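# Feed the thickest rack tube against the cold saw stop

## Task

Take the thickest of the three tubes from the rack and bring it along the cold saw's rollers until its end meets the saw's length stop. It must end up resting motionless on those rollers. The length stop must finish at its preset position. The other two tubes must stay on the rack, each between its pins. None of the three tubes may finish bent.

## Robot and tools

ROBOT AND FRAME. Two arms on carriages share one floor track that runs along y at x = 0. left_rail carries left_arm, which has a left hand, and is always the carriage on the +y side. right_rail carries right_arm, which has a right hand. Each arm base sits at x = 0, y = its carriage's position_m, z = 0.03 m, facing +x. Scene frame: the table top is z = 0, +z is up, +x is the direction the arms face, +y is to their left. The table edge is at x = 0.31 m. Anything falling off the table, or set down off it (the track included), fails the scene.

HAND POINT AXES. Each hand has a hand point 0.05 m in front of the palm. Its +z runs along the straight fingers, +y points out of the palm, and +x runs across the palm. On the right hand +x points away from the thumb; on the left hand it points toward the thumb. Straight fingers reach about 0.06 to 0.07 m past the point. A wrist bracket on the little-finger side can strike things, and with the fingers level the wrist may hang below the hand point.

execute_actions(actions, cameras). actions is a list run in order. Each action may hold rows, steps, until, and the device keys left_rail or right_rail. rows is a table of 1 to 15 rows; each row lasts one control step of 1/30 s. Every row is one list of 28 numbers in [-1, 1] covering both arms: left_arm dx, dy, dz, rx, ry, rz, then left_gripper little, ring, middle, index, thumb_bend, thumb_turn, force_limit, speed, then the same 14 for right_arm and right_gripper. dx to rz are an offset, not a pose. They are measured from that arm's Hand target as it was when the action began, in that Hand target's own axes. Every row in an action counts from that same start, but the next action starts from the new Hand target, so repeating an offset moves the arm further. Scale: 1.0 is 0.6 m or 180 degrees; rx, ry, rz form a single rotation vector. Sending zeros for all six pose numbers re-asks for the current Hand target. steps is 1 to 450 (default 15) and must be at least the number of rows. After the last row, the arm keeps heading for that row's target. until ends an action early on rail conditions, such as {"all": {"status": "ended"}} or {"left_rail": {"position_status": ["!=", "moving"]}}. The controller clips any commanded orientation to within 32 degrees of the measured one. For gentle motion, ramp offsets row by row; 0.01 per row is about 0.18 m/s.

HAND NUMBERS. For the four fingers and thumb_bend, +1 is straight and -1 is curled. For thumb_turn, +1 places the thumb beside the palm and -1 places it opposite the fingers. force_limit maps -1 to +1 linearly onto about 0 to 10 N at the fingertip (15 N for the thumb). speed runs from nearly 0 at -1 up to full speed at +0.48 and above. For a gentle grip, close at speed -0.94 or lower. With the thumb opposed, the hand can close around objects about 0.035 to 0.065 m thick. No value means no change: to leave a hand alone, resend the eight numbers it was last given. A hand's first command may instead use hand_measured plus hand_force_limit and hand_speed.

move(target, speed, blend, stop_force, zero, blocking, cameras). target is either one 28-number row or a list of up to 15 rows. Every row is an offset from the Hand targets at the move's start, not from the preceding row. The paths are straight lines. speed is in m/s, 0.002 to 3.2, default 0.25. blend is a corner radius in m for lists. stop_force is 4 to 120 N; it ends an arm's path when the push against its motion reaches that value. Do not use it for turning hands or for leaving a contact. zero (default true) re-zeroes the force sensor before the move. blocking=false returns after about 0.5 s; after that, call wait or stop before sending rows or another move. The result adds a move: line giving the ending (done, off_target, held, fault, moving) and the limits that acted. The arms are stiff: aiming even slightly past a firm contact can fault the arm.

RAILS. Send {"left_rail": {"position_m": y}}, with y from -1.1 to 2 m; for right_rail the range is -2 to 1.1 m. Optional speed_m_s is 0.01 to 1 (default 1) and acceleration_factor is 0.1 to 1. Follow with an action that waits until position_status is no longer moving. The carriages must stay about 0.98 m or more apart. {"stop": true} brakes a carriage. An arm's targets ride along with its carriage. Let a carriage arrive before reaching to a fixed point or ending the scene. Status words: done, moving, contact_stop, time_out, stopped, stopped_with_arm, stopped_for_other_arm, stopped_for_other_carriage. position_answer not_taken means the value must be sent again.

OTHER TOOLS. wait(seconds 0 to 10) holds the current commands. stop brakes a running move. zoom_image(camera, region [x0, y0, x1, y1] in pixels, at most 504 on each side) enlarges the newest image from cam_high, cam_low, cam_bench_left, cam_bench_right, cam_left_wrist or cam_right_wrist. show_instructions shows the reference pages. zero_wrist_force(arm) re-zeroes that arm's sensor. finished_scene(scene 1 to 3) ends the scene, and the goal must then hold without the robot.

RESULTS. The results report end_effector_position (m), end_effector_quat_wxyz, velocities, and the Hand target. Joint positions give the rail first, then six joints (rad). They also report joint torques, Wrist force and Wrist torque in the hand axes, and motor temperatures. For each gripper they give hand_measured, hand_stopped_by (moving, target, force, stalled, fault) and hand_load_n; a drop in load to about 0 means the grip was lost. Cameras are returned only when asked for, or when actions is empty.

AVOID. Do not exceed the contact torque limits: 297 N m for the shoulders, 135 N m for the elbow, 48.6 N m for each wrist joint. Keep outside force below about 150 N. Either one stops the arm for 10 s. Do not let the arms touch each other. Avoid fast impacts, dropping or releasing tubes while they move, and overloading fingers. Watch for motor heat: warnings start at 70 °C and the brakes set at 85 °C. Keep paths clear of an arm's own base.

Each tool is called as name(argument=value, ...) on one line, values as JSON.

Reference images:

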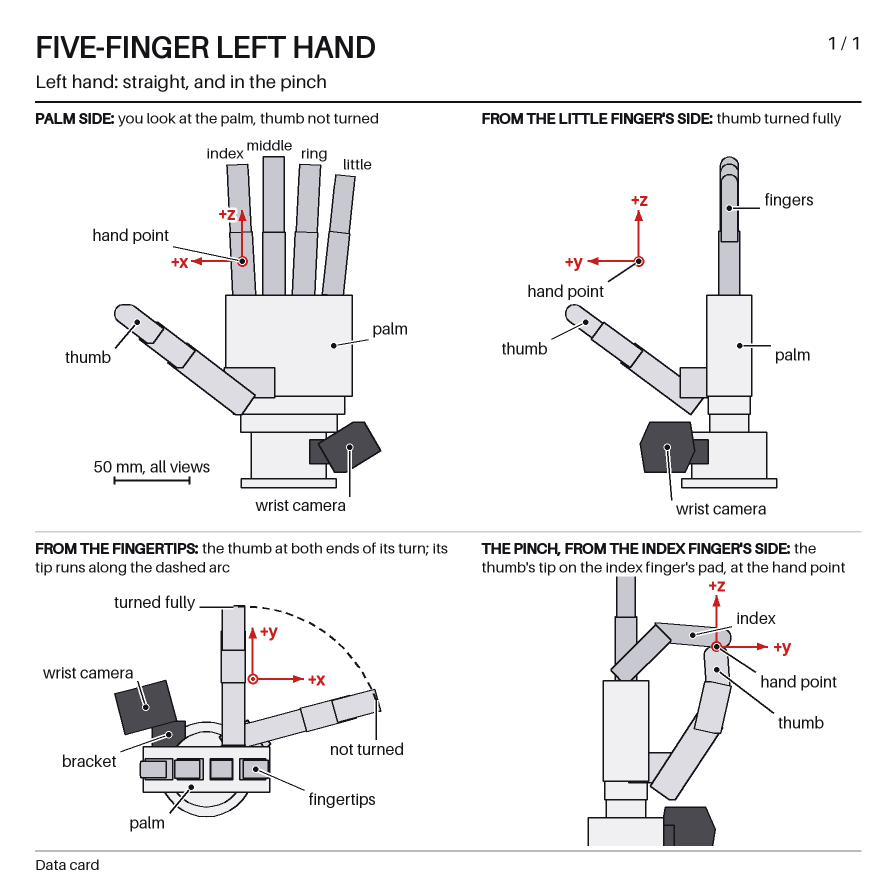

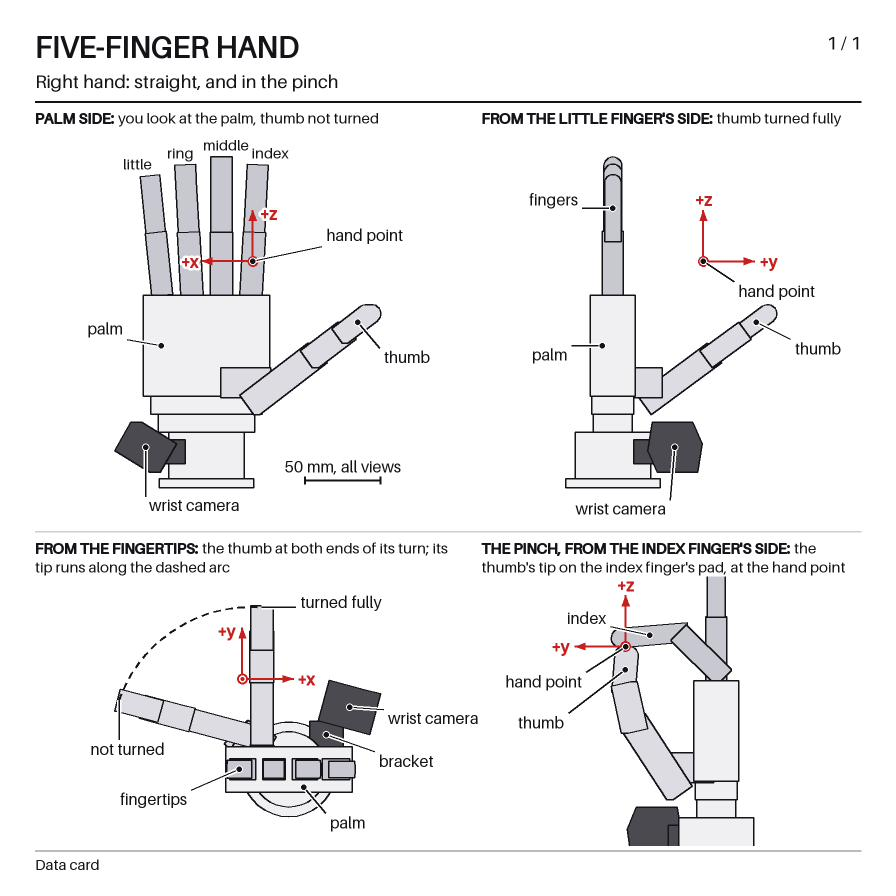

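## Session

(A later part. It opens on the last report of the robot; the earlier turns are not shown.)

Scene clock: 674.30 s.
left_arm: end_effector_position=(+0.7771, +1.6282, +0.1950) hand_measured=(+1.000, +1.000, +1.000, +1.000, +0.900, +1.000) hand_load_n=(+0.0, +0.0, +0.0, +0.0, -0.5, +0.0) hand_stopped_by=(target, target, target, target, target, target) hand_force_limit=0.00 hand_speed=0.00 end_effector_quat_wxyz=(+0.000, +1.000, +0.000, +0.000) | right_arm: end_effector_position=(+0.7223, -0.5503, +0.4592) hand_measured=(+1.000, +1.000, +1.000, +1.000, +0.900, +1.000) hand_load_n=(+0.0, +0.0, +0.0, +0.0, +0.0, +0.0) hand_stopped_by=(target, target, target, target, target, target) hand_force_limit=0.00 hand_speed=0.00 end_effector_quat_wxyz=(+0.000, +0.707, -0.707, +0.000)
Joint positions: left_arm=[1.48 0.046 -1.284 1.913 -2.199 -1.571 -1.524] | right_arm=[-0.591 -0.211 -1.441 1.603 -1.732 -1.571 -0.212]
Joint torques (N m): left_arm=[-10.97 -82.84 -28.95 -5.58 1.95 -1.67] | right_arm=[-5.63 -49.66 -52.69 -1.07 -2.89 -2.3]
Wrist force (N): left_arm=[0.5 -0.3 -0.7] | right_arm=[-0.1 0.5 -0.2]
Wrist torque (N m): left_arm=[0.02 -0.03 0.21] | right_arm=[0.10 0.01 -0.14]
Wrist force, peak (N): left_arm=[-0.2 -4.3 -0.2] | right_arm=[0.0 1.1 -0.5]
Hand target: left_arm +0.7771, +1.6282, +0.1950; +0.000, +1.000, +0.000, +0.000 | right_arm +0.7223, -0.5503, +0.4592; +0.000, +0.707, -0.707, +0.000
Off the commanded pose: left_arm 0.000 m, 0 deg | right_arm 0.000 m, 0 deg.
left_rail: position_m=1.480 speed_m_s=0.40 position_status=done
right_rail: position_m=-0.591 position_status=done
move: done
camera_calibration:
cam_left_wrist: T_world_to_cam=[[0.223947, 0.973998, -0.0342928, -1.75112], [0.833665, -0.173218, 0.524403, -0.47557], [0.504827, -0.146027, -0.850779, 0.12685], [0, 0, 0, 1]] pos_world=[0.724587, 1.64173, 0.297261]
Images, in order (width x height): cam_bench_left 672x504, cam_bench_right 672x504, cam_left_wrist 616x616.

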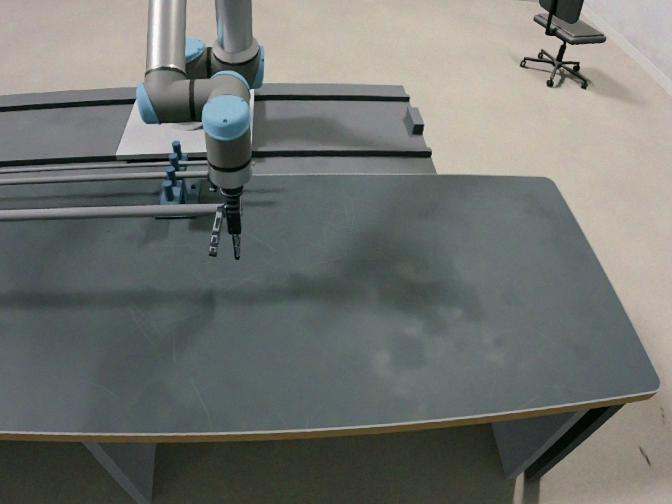

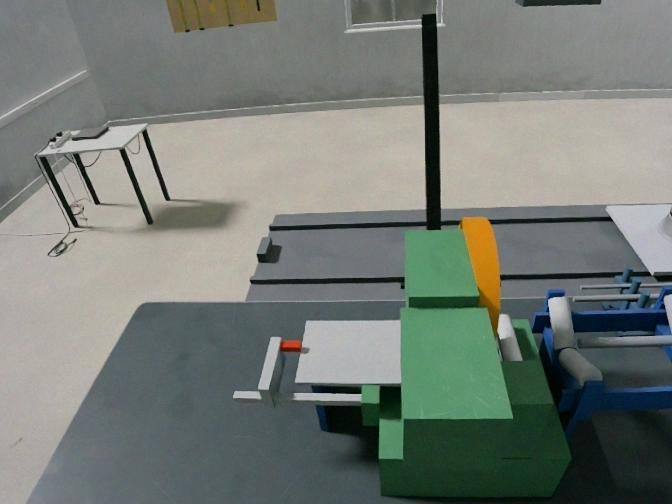

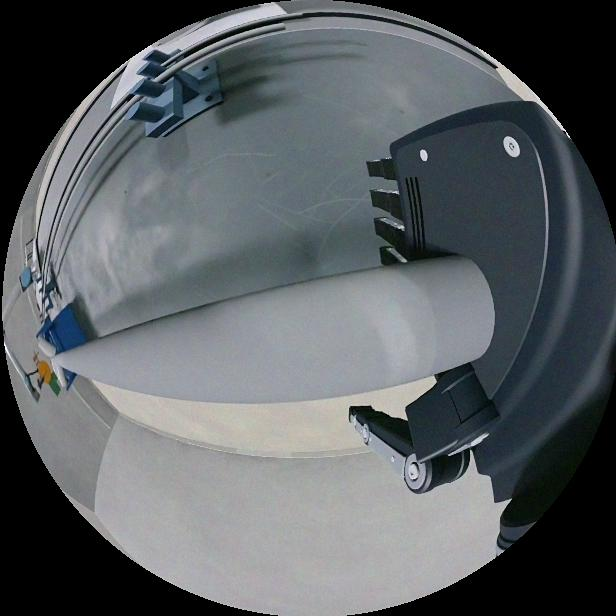

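move(target=[0,0.5,0,0,0,0,1,1,1,1,0.9,1,0,0,0,0,0,0,0,0,1,1,1,1,0.9,1,0,0], speed=0.06, stop_force=6, cameras=["cam_left_wrist","cam_bench_right"])

zoom_image(camera="cam_bench_right", region=[400, 200, 672, 450])

Scene clock: 690.13 s.
left_arm: end_effector_position=(+0.7768, +1.3282, +0.1951) hand_measured=(+1.000, +1.000, +1.000, +1.000, +0.900, +1.000) hand_load_n=(+0.0, +0.0, +0.0, +0.0, +0.0, +0.0) hand_stopped_by=(target, target, target, target, target, target) hand_force_limit=0.00 hand_speed=0.00 end_effector_quat_wxyz=(+0.000, +1.000, +0.000, +0.000) | right_arm: end_effector_position=(+0.7223, -0.5503, +0.4592) hand_measured=(+1.000, +1.000, +1.000, +1.000, +0.900, +1.000) hand_load_n=(+0.0, +0.0, +0.0, +0.0, +0.0, +0.0) hand_stopped_by=(target, target, target, target, target, target) hand_force_limit=0.00 hand_speed=0.00 end_effector_quat_wxyz=(+0.000, +0.707, -0.707, +0.000)
Joint positions: left_arm=[1.48 -0.356 -1.318 1.958 -2.211 -1.571 -1.926] | right_arm=[-0.591 -0.211 -1.441 1.603 -1.732 -1.571 -0.212]
Joint torques (N m): left_arm=[-11.92 -47.46 -42.54 -1.23 1.76 -1.55] | right_arm=[-5.12 -49.44 -51.5 -0.82 -2.8 -2.4]
Wrist force (N): left_arm=[1.7 -0.5 -2.3] | right_arm=[0.0 0.7 0.5]
Wrist torque (N m): left_arm=[0.05 -0.11 0.26] | right_arm=[0.10 -0.02 -0.14]
Wrist force, peak (N): left_arm=[2.1 -0.6 -2.8] | right_arm=[-0.1 1.2 0.1]
Hand target: left_arm +0.7768, +1.3282, +0.1951; +0.000, +1.000, +0.000, +0.000 | right_arm +0.7223, -0.5503, +0.4592; +0.000, +0.707, -0.707, +0.000
Off the commanded pose: left_arm 0.000 m, 0 deg | right_arm 0.000 m, 0 deg.
left_rail: position_m=1.480 speed_m_s=0.40 position_status=done
right_rail: position_m=-0.591 position_status=done
move: done
camera_calibration:
cam_left_wrist: T_world_to_cam=[[0.223947, 0.973998, -0.0342928, -1.45887], [0.833665, -0.173218, 0.524403, -0.527421], [0.504827, -0.146027, -0.850779, 0.0832278], [0, 0, 0, 1]] pos_world=[0.724387, 1.34173, 0.297361]
Images, in order (width x height): cam_bench_right 672x504, cam_left_wrist 616x616.

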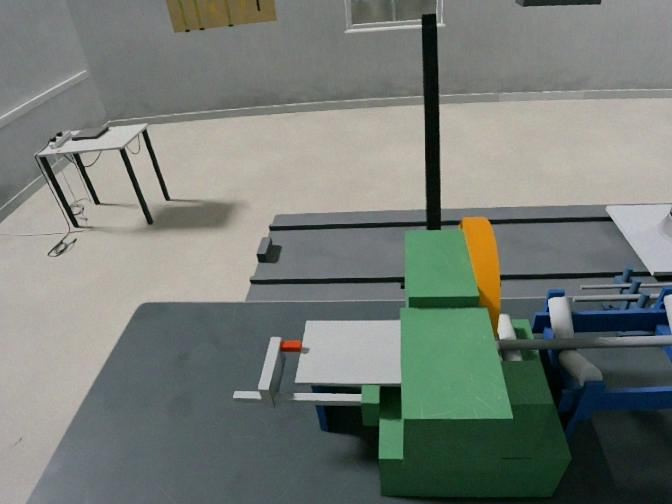

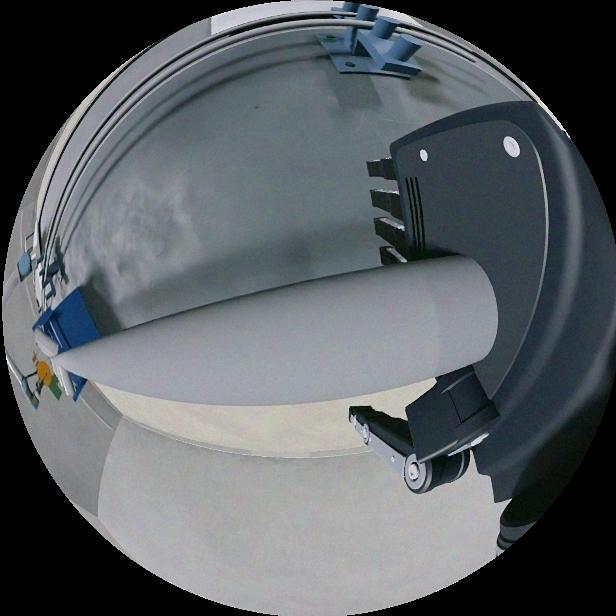

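Scaled by 1.853 from the camera's 672x504 image, which has a finer 960x720 frame.

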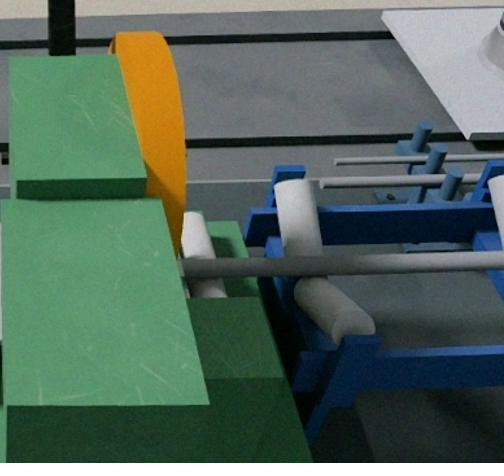

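move(target=[0,0.5,0,0,0,0,1,1,1,1,0.9,1,0,0,0,0,0,0,0,0,1,1,1,1,0.9,1,0,0], speed=0.06, stop_force=6, cameras=["cam_left_wrist","cam_bench_right"])

zoom_image(camera="cam_bench_right", region=[220, 280, 470, 480])

Scene clock: 705.90 s.
left_arm: end_effector_position=(+0.7766, +1.0282, +0.1952) hand_measured=(+1.000, +1.000, +1.000, +1.000, +0.900, +1.000) hand_load_n=(+0.0, +0.0, +0.0, +0.0, +0.0, +0.0) hand_stopped_by=(target, target, target, target, target, target) hand_force_limit=0.00 hand_speed=0.00 end_effector_quat_wxyz=(+0.000, +1.000, +0.000, +0.000) | right_arm: end_effector_position=(+0.7223, -0.5503, +0.4592) hand_measured=(+1.000, +1.000, +1.000, +1.000, +0.900, +1.000) hand_load_n=(+0.0, +0.0, +0.0, +0.0, -0.5, +0.0) hand_stopped_by=(target, target, target, target, target, target) hand_force_limit=0.00 hand_speed=0.00 end_effector_quat_wxyz=(+0.000, +0.707, -0.707, +0.000)
Joint positions: left_arm=[1.48 -0.692 -1.188 1.776 -2.158 -1.571 -2.262] | right_arm=[-0.591 -0.211 -1.441 1.603 -1.732 -1.571 -0.212]
Joint torques (N m): left_arm=[-14.41 -56.87 -41.34 -0.24 0.34 -1.55] | right_arm=[-6.34 -49.71 -51.77 -1.05 -2.63 -2.29]
Wrist force (N): left_arm=[5.1 -1.0 -5.7] | right_arm=[0.2 0.9 0.2]
Wrist torque (N m): left_arm=[0.19 -0.43 0.44] | right_arm=[0.14 -0.04 -0.11]
Wrist force, peak (N): left_arm=[5.2 -0.7 -6.3] | right_arm=[0.0 1.0 0.4]
Hand target: left_arm +0.7766, +1.0282, +0.1952; +0.000, +1.000, +0.000, +0.000 | right_arm +0.7223, -0.5503, +0.4592; +0.000, +0.707, -0.707, +0.000
Off the commanded pose: left_arm 0.000 m, 0 deg | right_arm 0.000 m, 0 deg.
left_rail: position_m=1.480 speed_m_s=0.40 position_status=done
right_rail: position_m=-0.591 position_status=done
move: done
camera_calibration:
cam_left_wrist: T_world_to_cam=[[0.223947, 0.973998, -0.0342928, -1.16662], [0.833665, -0.173218, 0.524403, -0.579272], [0.504827, -0.146027, -0.850779, 0.0396056], [0, 0, 0, 1]] pos_world=[0.724187, 1.04173, 0.297461]
Images, in order (width x height): cam_bench_right 672x504, cam_left_wrist 616x616.

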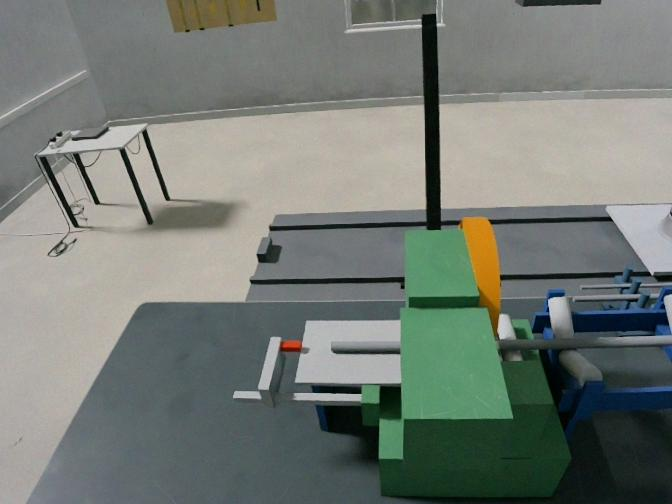

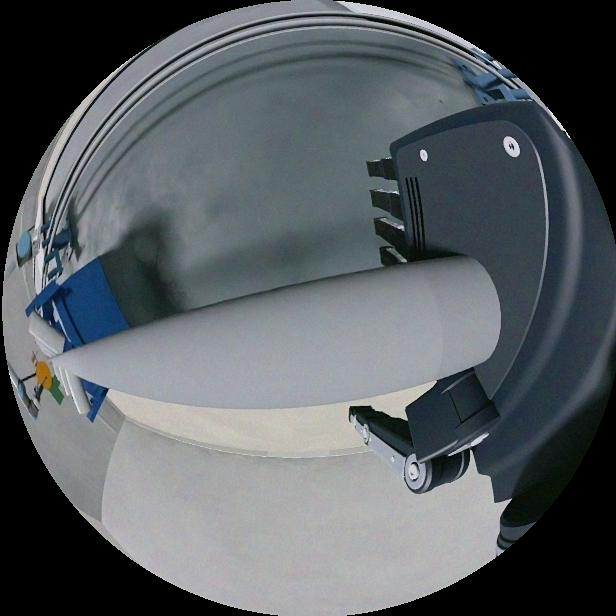

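Scaled by 2.016 from the camera's 672x504 image, which has a finer 960x720 frame.

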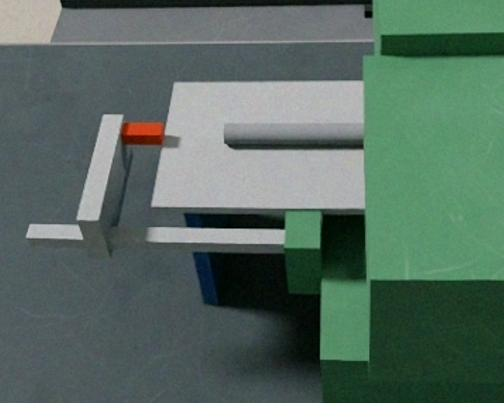

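move(target=[0,-0.01,0,0,0,0,1,1,1,1,0.9,1,0,0,0,0,0,0,0,0,1,1,1,1,0.9,1,0,0], speed=0.03, cameras=["cam_left_wrist"])

Scene clock: 719.30 s.
left_arm: end_effector_position=(+0.7766, +1.0339, +0.1952) hand_measured=(+1.000, +1.000, +1.000, +1.000, +0.900, +1.000) hand_load_n=(+0.0, +0.0, +0.0, +0.0, +0.0, -0.5) hand_stopped_by=(target, target, target, target, target, target) hand_force_limit=0.00 hand_speed=0.00 end_effector_quat_wxyz=(+0.000, +1.000, +0.000, +0.000) | right_arm: end_effector_position=(+0.7223, -0.5503, +0.4592) hand_measured=(+1.000, +1.000, +1.000, +1.000, +0.900, +1.000) hand_load_n=(+0.0, -0.5, +0.0, +0.0, +0.0, +0.0) hand_stopped_by=(target, target, target, target, target, target) hand_force_limit=0.00 hand_speed=0.00 end_effector_quat_wxyz=(+0.000, +0.707, -0.707, +0.000)
Joint positions: left_arm=[1.48 -0.686 -1.192 1.781 -2.16 -1.571 -2.256] | right_arm=[-0.591 -0.211 -1.441 1.603 -1.732 -1.571 -0.212]
Joint torques (N m): left_arm=[15.81 -95.97 -27.01 -5.21 0.32 1.93] | right_arm=[-5.86 -48.67 -51.63 -1.06 -2.55 -2.21]
Wrist force (N): left_arm=[3.8 0.0 -1.5] | right_arm=[0.1 0.7 0.0]
Wrist torque (N m): left_arm=[0.08 -0.30 0.12] | right_arm=[0.13 -0.02 -0.13]
Wrist force, peak (N): left_arm=[5.3 -1.4 -6.0] | right_arm=[-0.1 1.2 0.3]
Hand target: left_arm +0.7766, +1.0342, +0.1952; +0.000, +1.000, +0.000, +0.000 | right_arm +0.7223, -0.5503, +0.4592; +0.000, +0.707, -0.707, +0.000
Off the commanded pose: left_arm 0.000 m, 0 deg | right_arm 0.000 m, 0 deg.
left_rail: position_m=1.480 speed_m_s=0.40 position_status=done
right_rail: position_m=-0.591 position_status=done
move: done
camera_calibration:
cam_left_wrist: T_world_to_cam=[[0.223954, 0.973995, -0.0343107, -1.17208], [0.833734, -0.173235, 0.524288, -0.578248], [0.50471, -0.146023, -0.85085, 0.0404388], [0, 0, 0, 1]] pos_world=[0.724188, 1.04733, 0.297361]
Images, in order (width x height): cam_left_wrist 616x616.

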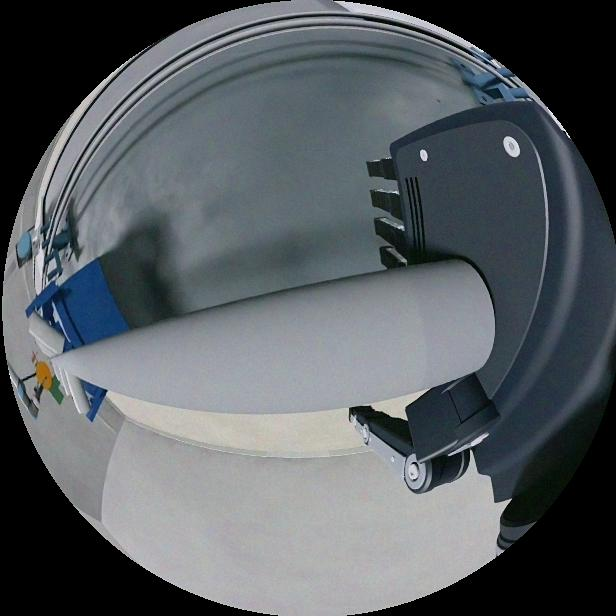

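move(target=[[0,-0.04,0,0,0,0,1,1,1,1,0.9,1,0,0,0,0,0,0,0,0,1,1,1,1,0.9,1,0,0],[0.017,-0.04,-0.01,0,0,0,1,1,1,1,0.9,1,0,0,0,0,0,0,0,0,1,1,1,1,0.9,1,0,0]], speed=0.05, cameras=["cam_left_wrist","cam_bench_left"])

Scene clock: 730.80 s.
left_arm: end_effector_position=(+0.7867, +1.0582, +0.2011) hand_measured=(+1.000, +1.000, +1.000, +1.000, +0.900, +1.000) hand_load_n=(+0.0, +0.0, +0.0, +0.0, +0.0, +0.0) hand_stopped_by=(target, target, target, target, target, target) hand_force_limit=0.00 hand_speed=0.00 end_effector_quat_wxyz=(+0.000, +1.000, +0.000, +0.000) | right_arm: end_effector_position=(+0.7223, -0.5503, +0.4592) hand_measured=(+1.000, +1.000, +1.000, +1.000, +0.900, +1.000) hand_load_n=(+0.0, +0.0, +0.0, +0.0, +0.0, +0.0) hand_stopped_by=(target, target, target, target, target, target) hand_force_limit=0.00 hand_speed=0.00 end_effector_quat_wxyz=(+0.000, +0.707, -0.707, +0.000)
Joint positions: left_arm=[1.48 -0.655 -1.2 1.78 -2.151 -1.571 -2.225] | right_arm=[-0.591 -0.211 -1.441 1.603 -1.732 -1.571 -0.212]
Joint torques (N m): left_arm=[13.33 -62.56 -46.87 -2.78 0.65 1.93] | right_arm=[-6.45 -50.03 -50.95 -0.8 -2.81 -2.07]
Wrist force (N): left_arm=[0.0 0.4 -0.2] | right_arm=[0.2 0.5 0.1]
Wrist torque (N m): left_arm=[0.08 0.00 -0.05] | right_arm=[0.09 -0.04 -0.13]
Wrist force, peak (N): left_arm=[3.6 -0.3 -1.2] | right_arm=[0.4 1.0 0.0]
Hand target: left_arm +0.7869, +1.0582, +0.2012; +0.000, +1.000, +0.000, +0.000 | right_arm +0.7223, -0.5503, +0.4592; +0.000, +0.707, -0.707, +0.000
Off the commanded pose: left_arm 0.000 m, 0 deg | right_arm 0.000 m, 0 deg.
left_rail: position_m=1.480 speed_m_s=0.40 position_status=done
right_rail: position_m=-0.591 position_status=done
move: done
camera_calibration:
cam_left_wrist: T_world_to_cam=[[0.223947, 0.973998, -0.0342928, -1.1979], [0.833665, -0.173218, 0.524403, -0.58559], [0.504827, -0.146027, -0.850779, 0.0439073], [0, 0, 0, 1]] pos_world=[0.734287, 1.07173, 0.303361]
Images, in order (width x height): cam_bench_left 672x504, cam_left_wrist 616x616.

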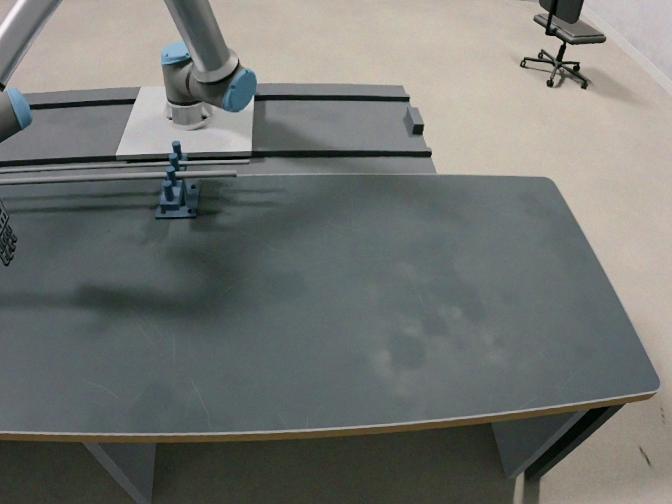

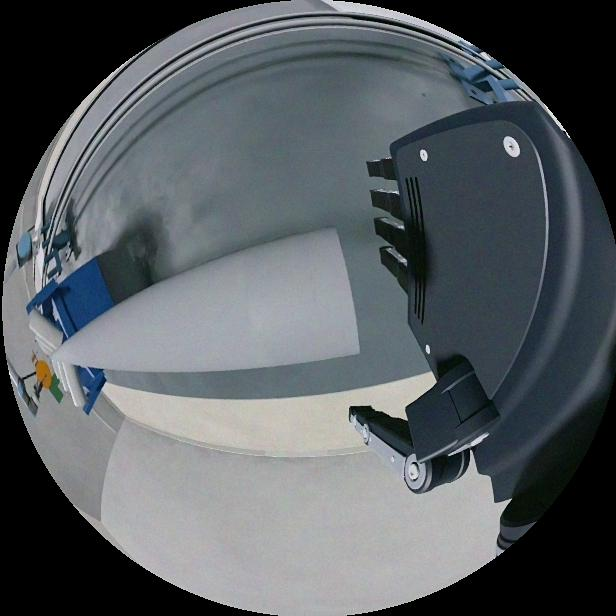

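move(target=[0,0.22,0,0,0,0,1,1,1,1,0.9,1,0,0,0,0,0,0,0,0,1,1,1,1,0.9,1,0,0], speed=0.02, stop_force=4, cameras=["cam_left_wrist","cam_bench_right"])

zoom_image(camera="cam_bench_right", region=[220, 280, 470, 480])

Scene clock: 747.27 s.
left_arm: end_effector_position=(+0.7868, +0.9495, +0.2012) hand_measured=(+1.000, +1.000, +1.000, +1.000, +0.900, +1.000) hand_load_n=(+0.0, +0.0, +0.0, +0.0, +0.0, +0.0) hand_stopped_by=(target, target, target, target, target, target) hand_force_limit=0.00 hand_speed=0.00 end_effector_quat_wxyz=(+0.000, +1.000, +0.000, +0.000) | right_arm: end_effector_position=(+0.7223, -0.5503, +0.4592) hand_measured=(+1.000, +1.000, +1.000, +1.000, +0.900, +1.000) hand_load_n=(+0.0, -0.5, +0.0, +0.0, +0.0, +0.0) hand_stopped_by=(target, target, target, target, target, target) hand_force_limit=0.00 hand_speed=0.00 end_effector_quat_wxyz=(+0.000, +0.707, -0.707, +0.000)
Joint positions: left_arm=[1.48 -0.753 -1.125 1.668 -2.113 -1.571 -2.323] | right_arm=[-0.591 -0.211 -1.441 1.603 -1.732 -1.571 -0.212]
Joint torques (N m): left_arm=[4.52 -97.88 -34.52 -5.51 -2.26 1.86] | right_arm=[-6.2 -49.08 -50.78 -0.87 -2.79 -1.73]
Wrist force (N): left_arm=[0.0 -10.8 -1.2] | right_arm=[0.0 0.7 -0.1]
Wrist torque (N m): left_arm=[-0.74 -0.03 0.42] | right_arm=[0.13 0.00 -0.14]
Wrist force, peak (N): left_arm=[-0.3 -50.3 -2.8] | right_arm=[-0.5 1.0 0.0]
Hand target: left_arm +0.7868, +0.9495, +0.2012; +0.000, +1.000, +0.000, +0.000 (not the last commanded pose) | right_arm +0.7223, -0.5503, +0.4592; +0.000, +0.707, -0.707, +0.000
Off the commanded pose: left_arm 0.023 m, 0 deg | right_arm 0.000 m, 0 deg.
left_rail: position_m=1.480 speed_m_s=0.40 position_status=done
right_rail: position_m=-0.591 position_status=done
move: contact (left_arm)
camera_calibration:
cam_left_wrist: T_world_to_cam=[[0.223997, 0.973983, -0.0343755, -1.09202], [0.833656, -0.173216, 0.524418, -0.604471], [0.50482, -0.146125, -0.850767, 0.0282154], [0, 0, 0, 1]] pos_world=[0.734287, 0.963033, 0.303461]
Images, in order (width x height): cam_bench_right 672x504, cam_left_wrist 616x616.

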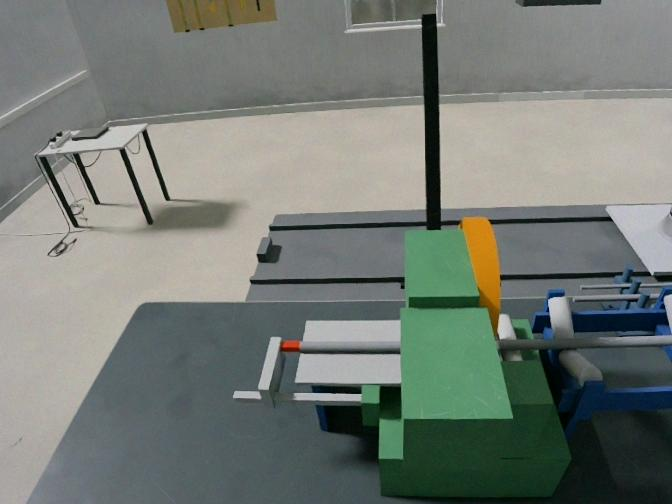

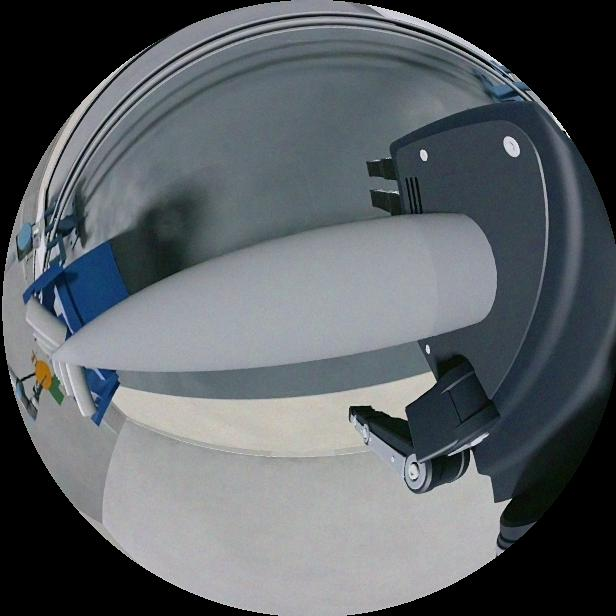

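Scaled by 2.016 from the camera's 672x504 image, which has a finer 960x720 frame.

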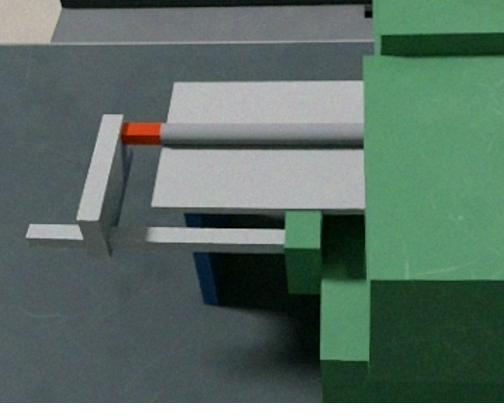

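move(target=[0,-0.012,0,0,0,0,1,1,1,1,0.9,1,0,0,0,0,0,0,0,0,1,1,1,1,0.9,1,0,0], speed=0.01)

move(target=[0,-0.12,0,0,0,0,1,1,1,1,0.9,1,0,0,0,0,0,0,0,0,1,1,1,1,0.9,1,0,0], speed=0.1, cameras=["all"])

zoom_image(camera="cam_bench_right", region=[220, 280, 470, 480])

Scene clock: 757.23 s.
left_arm: end_effector_position=(+0.7868, +0.9564, +0.2012) hand_measured=(+1.000, +1.000, +1.000, +1.000, +0.900, +1.000) hand_load_n=(+0.0, +0.0, +0.0, +0.0, +0.0, +0.0) hand_stopped_by=(target, target, target, target, target, target) hand_force_limit=0.00 hand_speed=0.00 end_effector_quat_wxyz=(+0.000, +1.000, +0.000, +0.000) | right_arm: end_effector_position=(+0.7223, -0.5503, +0.4592) hand_measured=(+1.000, +1.000, +1.000, +1.000, +0.900, +1.000) hand_load_n=(+0.0, +0.0, +0.0, +0.0, -0.5, +0.0) hand_stopped_by=(target, target, target, target, target, target) hand_force_limit=0.00 hand_speed=0.00 end_effector_quat_wxyz=(+0.000, +0.707, -0.707, +0.000)
Joint positions: left_arm=[1.48 -0.747 -1.131 1.676 -2.116 -1.571 -2.317] | right_arm=[-0.591 -0.211 -1.441 1.603 -1.732 -1.571 -0.212]
Joint torques (N m): left_arm=[14.95 -98.1 -31.47 -5.56 -0.45 1.46] | right_arm=[-6.67 -50.02 -50.8 -0.88 -2.68 -2.06]
Wrist force (N): left_arm=[0.0 0.1 0.1] | right_arm=[0.0 0.7 0.1]
Wrist torque (N m): left_arm=[-0.01 0.02 -0.05] | right_arm=[0.13 -0.01 -0.13]
Wrist force, peak (N): left_arm=[-0.2 -10.7 -1.3] | right_arm=[-0.1 1.1 0.3]
Hand target: left_arm +0.7868, +0.9567, +0.2012; +0.000, +1.000, +0.000, +0.000 | right_arm +0.7223, -0.5503, +0.4592; +0.000, +0.707, -0.707, +0.000
Off the commanded pose: left_arm 0.000 m, 0 deg | right_arm 0.000 m, 0 deg.
left_rail: position_m=1.480 speed_m_s=0.40 position_status=done
right_rail: position_m=-0.591 position_status=done
move: done

Scene clock: 758.50 s.
left_arm: end_effector_position=(+0.7868, +1.0284, +0.2012) hand_measured=(+1.000, +1.000, +1.000, +1.000, +0.900, +1.000) hand_load_n=(+0.0, +0.5, +0.0, +0.0, +0.0, +0.0) hand_stopped_by=(target, target, target, target, target, target) hand_force_limit=0.00 hand_speed=0.00 end_effector_quat_wxyz=(+0.000, +1.000, +0.000, +0.000) | right_arm: end_effector_position=(+0.7223, -0.5503, +0.4592) hand_measured=(+1.000, +1.000, +1.000, +1.000, +0.900, +1.000) hand_load_n=(+0.0, +0.0, +0.0, +0.0, +0.0, +0.0) hand_stopped_by=(target, target, target, target, target, target) hand_force_limit=0.00 hand_speed=0.00 end_effector_quat_wxyz=(+0.000, +0.707, -0.707, +0.000)
Joint positions: left_arm=[1.48 -0.684 -1.181 1.752 -2.142 -1.571 -2.254] | right_arm=[-0.591 -0.211 -1.441 1.603 -1.732 -1.571 -0.212]
Joint torques (N m): left_arm=[8.36 -91.81 -32.06 -5.7 -0.13 1.29] | right_arm=[-4.6 -48.51 -50.43 -0.74 -2.62 -1.88]
Wrist force (N): left_arm=[-0.1 0.1 -0.1] | right_arm=[0.0 1.0 0.2]
Wrist torque (N m): left_arm=[0.02 0.02 -0.04] | right_arm=[0.16 -0.01 -0.12]
Wrist force, peak (N): left_arm=[-0.3 0.8 -0.1] | right_arm=[0.0 1.0 0.2]
Hand target: left_arm +0.7868, +1.0287, +0.2012; +0.000, +1.000, +0.000, +0.000 | right_arm +0.7223, -0.5503, +0.4592; +0.000, +0.707, -0.707, +0.000
Off the commanded pose: left_arm 0.000 m, 0 deg | right_arm 0.000 m, 0 deg.
left_rail: position_m=1.480 speed_m_s=0.40 position_status=done
right_rail: position_m=-0.591 position_status=done
move: done
camera_calibration:
cam_left_wrist: T_world_to_cam=[[0.223947, 0.973998, -0.0342928, -1.1689], [0.833665, -0.173218, 0.524403, -0.590835], [0.504827, -0.146027, -0.850779, 0.0395052], [0, 0, 0, 1]] pos_world=[0.734387, 1.04193, 0.303361]
cam_right_wrist: T_world_to_cam=[[-0.96453, -0.263075, 0.0217583, 0.541971], [-0.21152, 0.819556, 0.532529, 0.36232], [-0.157927, 0.509038, -0.846132, 0.89449], [0, 0, 0, 1]] pos_world=[0.74065, -0.609692, 0.552118]

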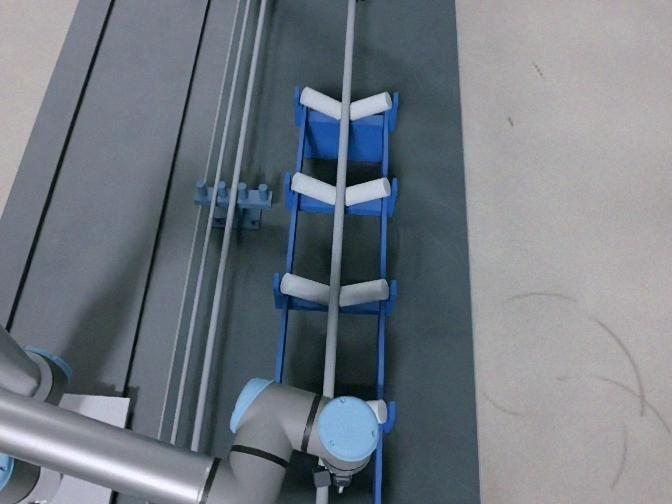

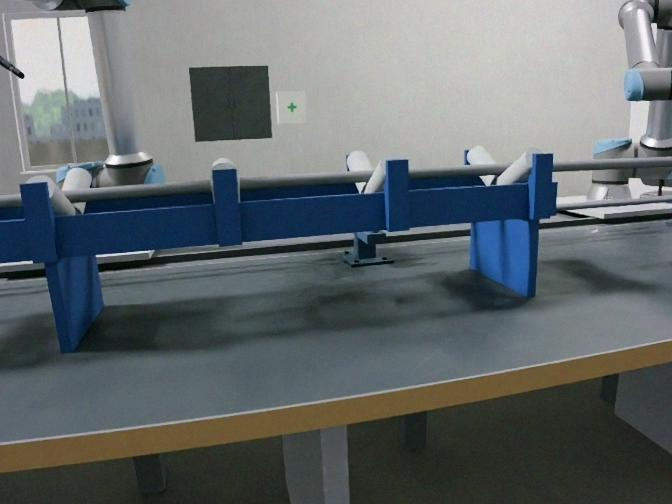

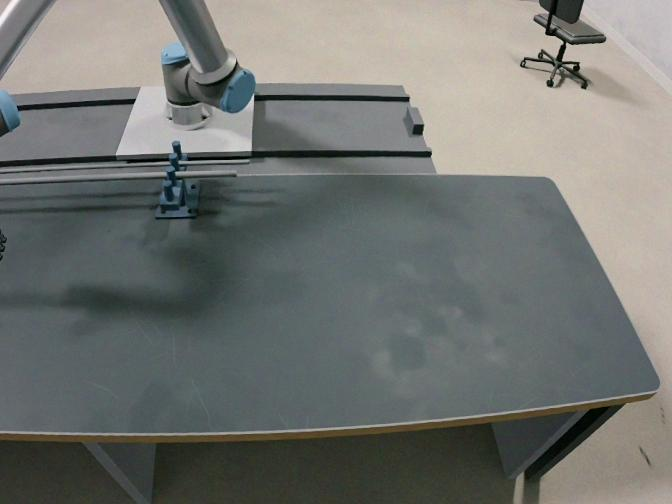

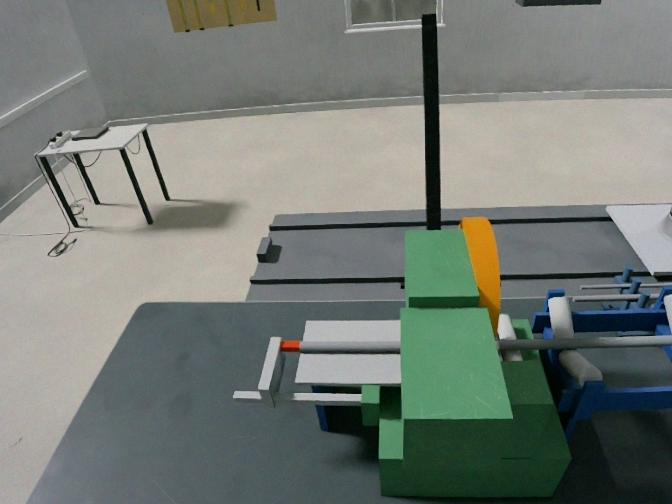

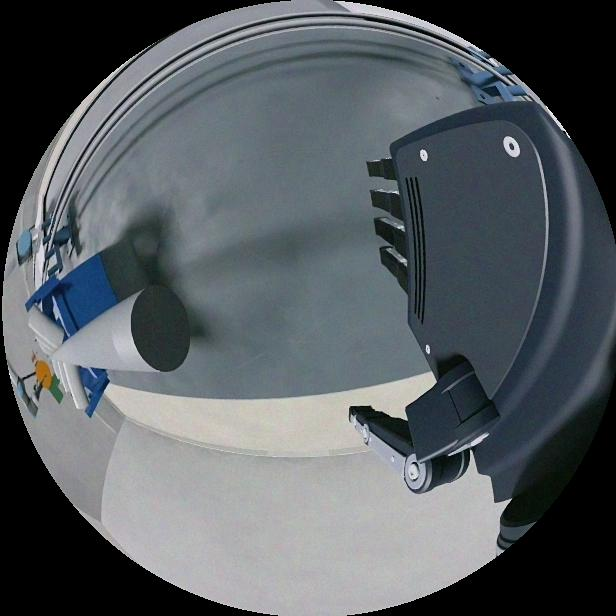

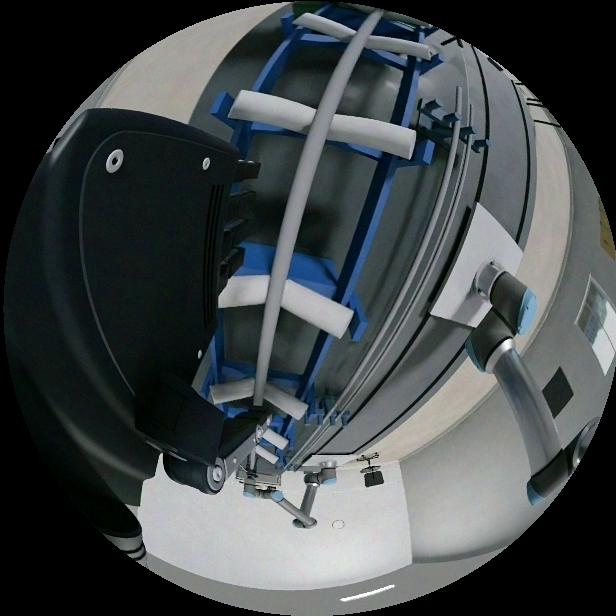

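Scaled by 2.016 from the camera's 672x504 image, which has a finer 960x720 frame.

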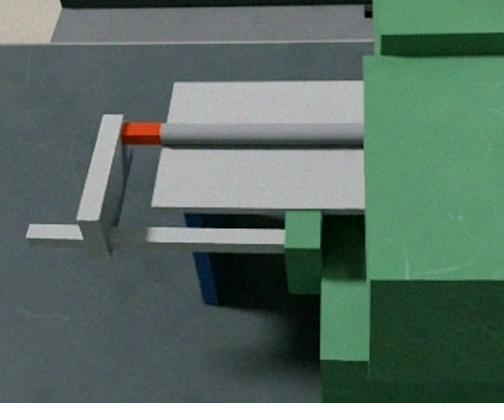

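finished_scene(scene=1)

The scene is finished: the task was done.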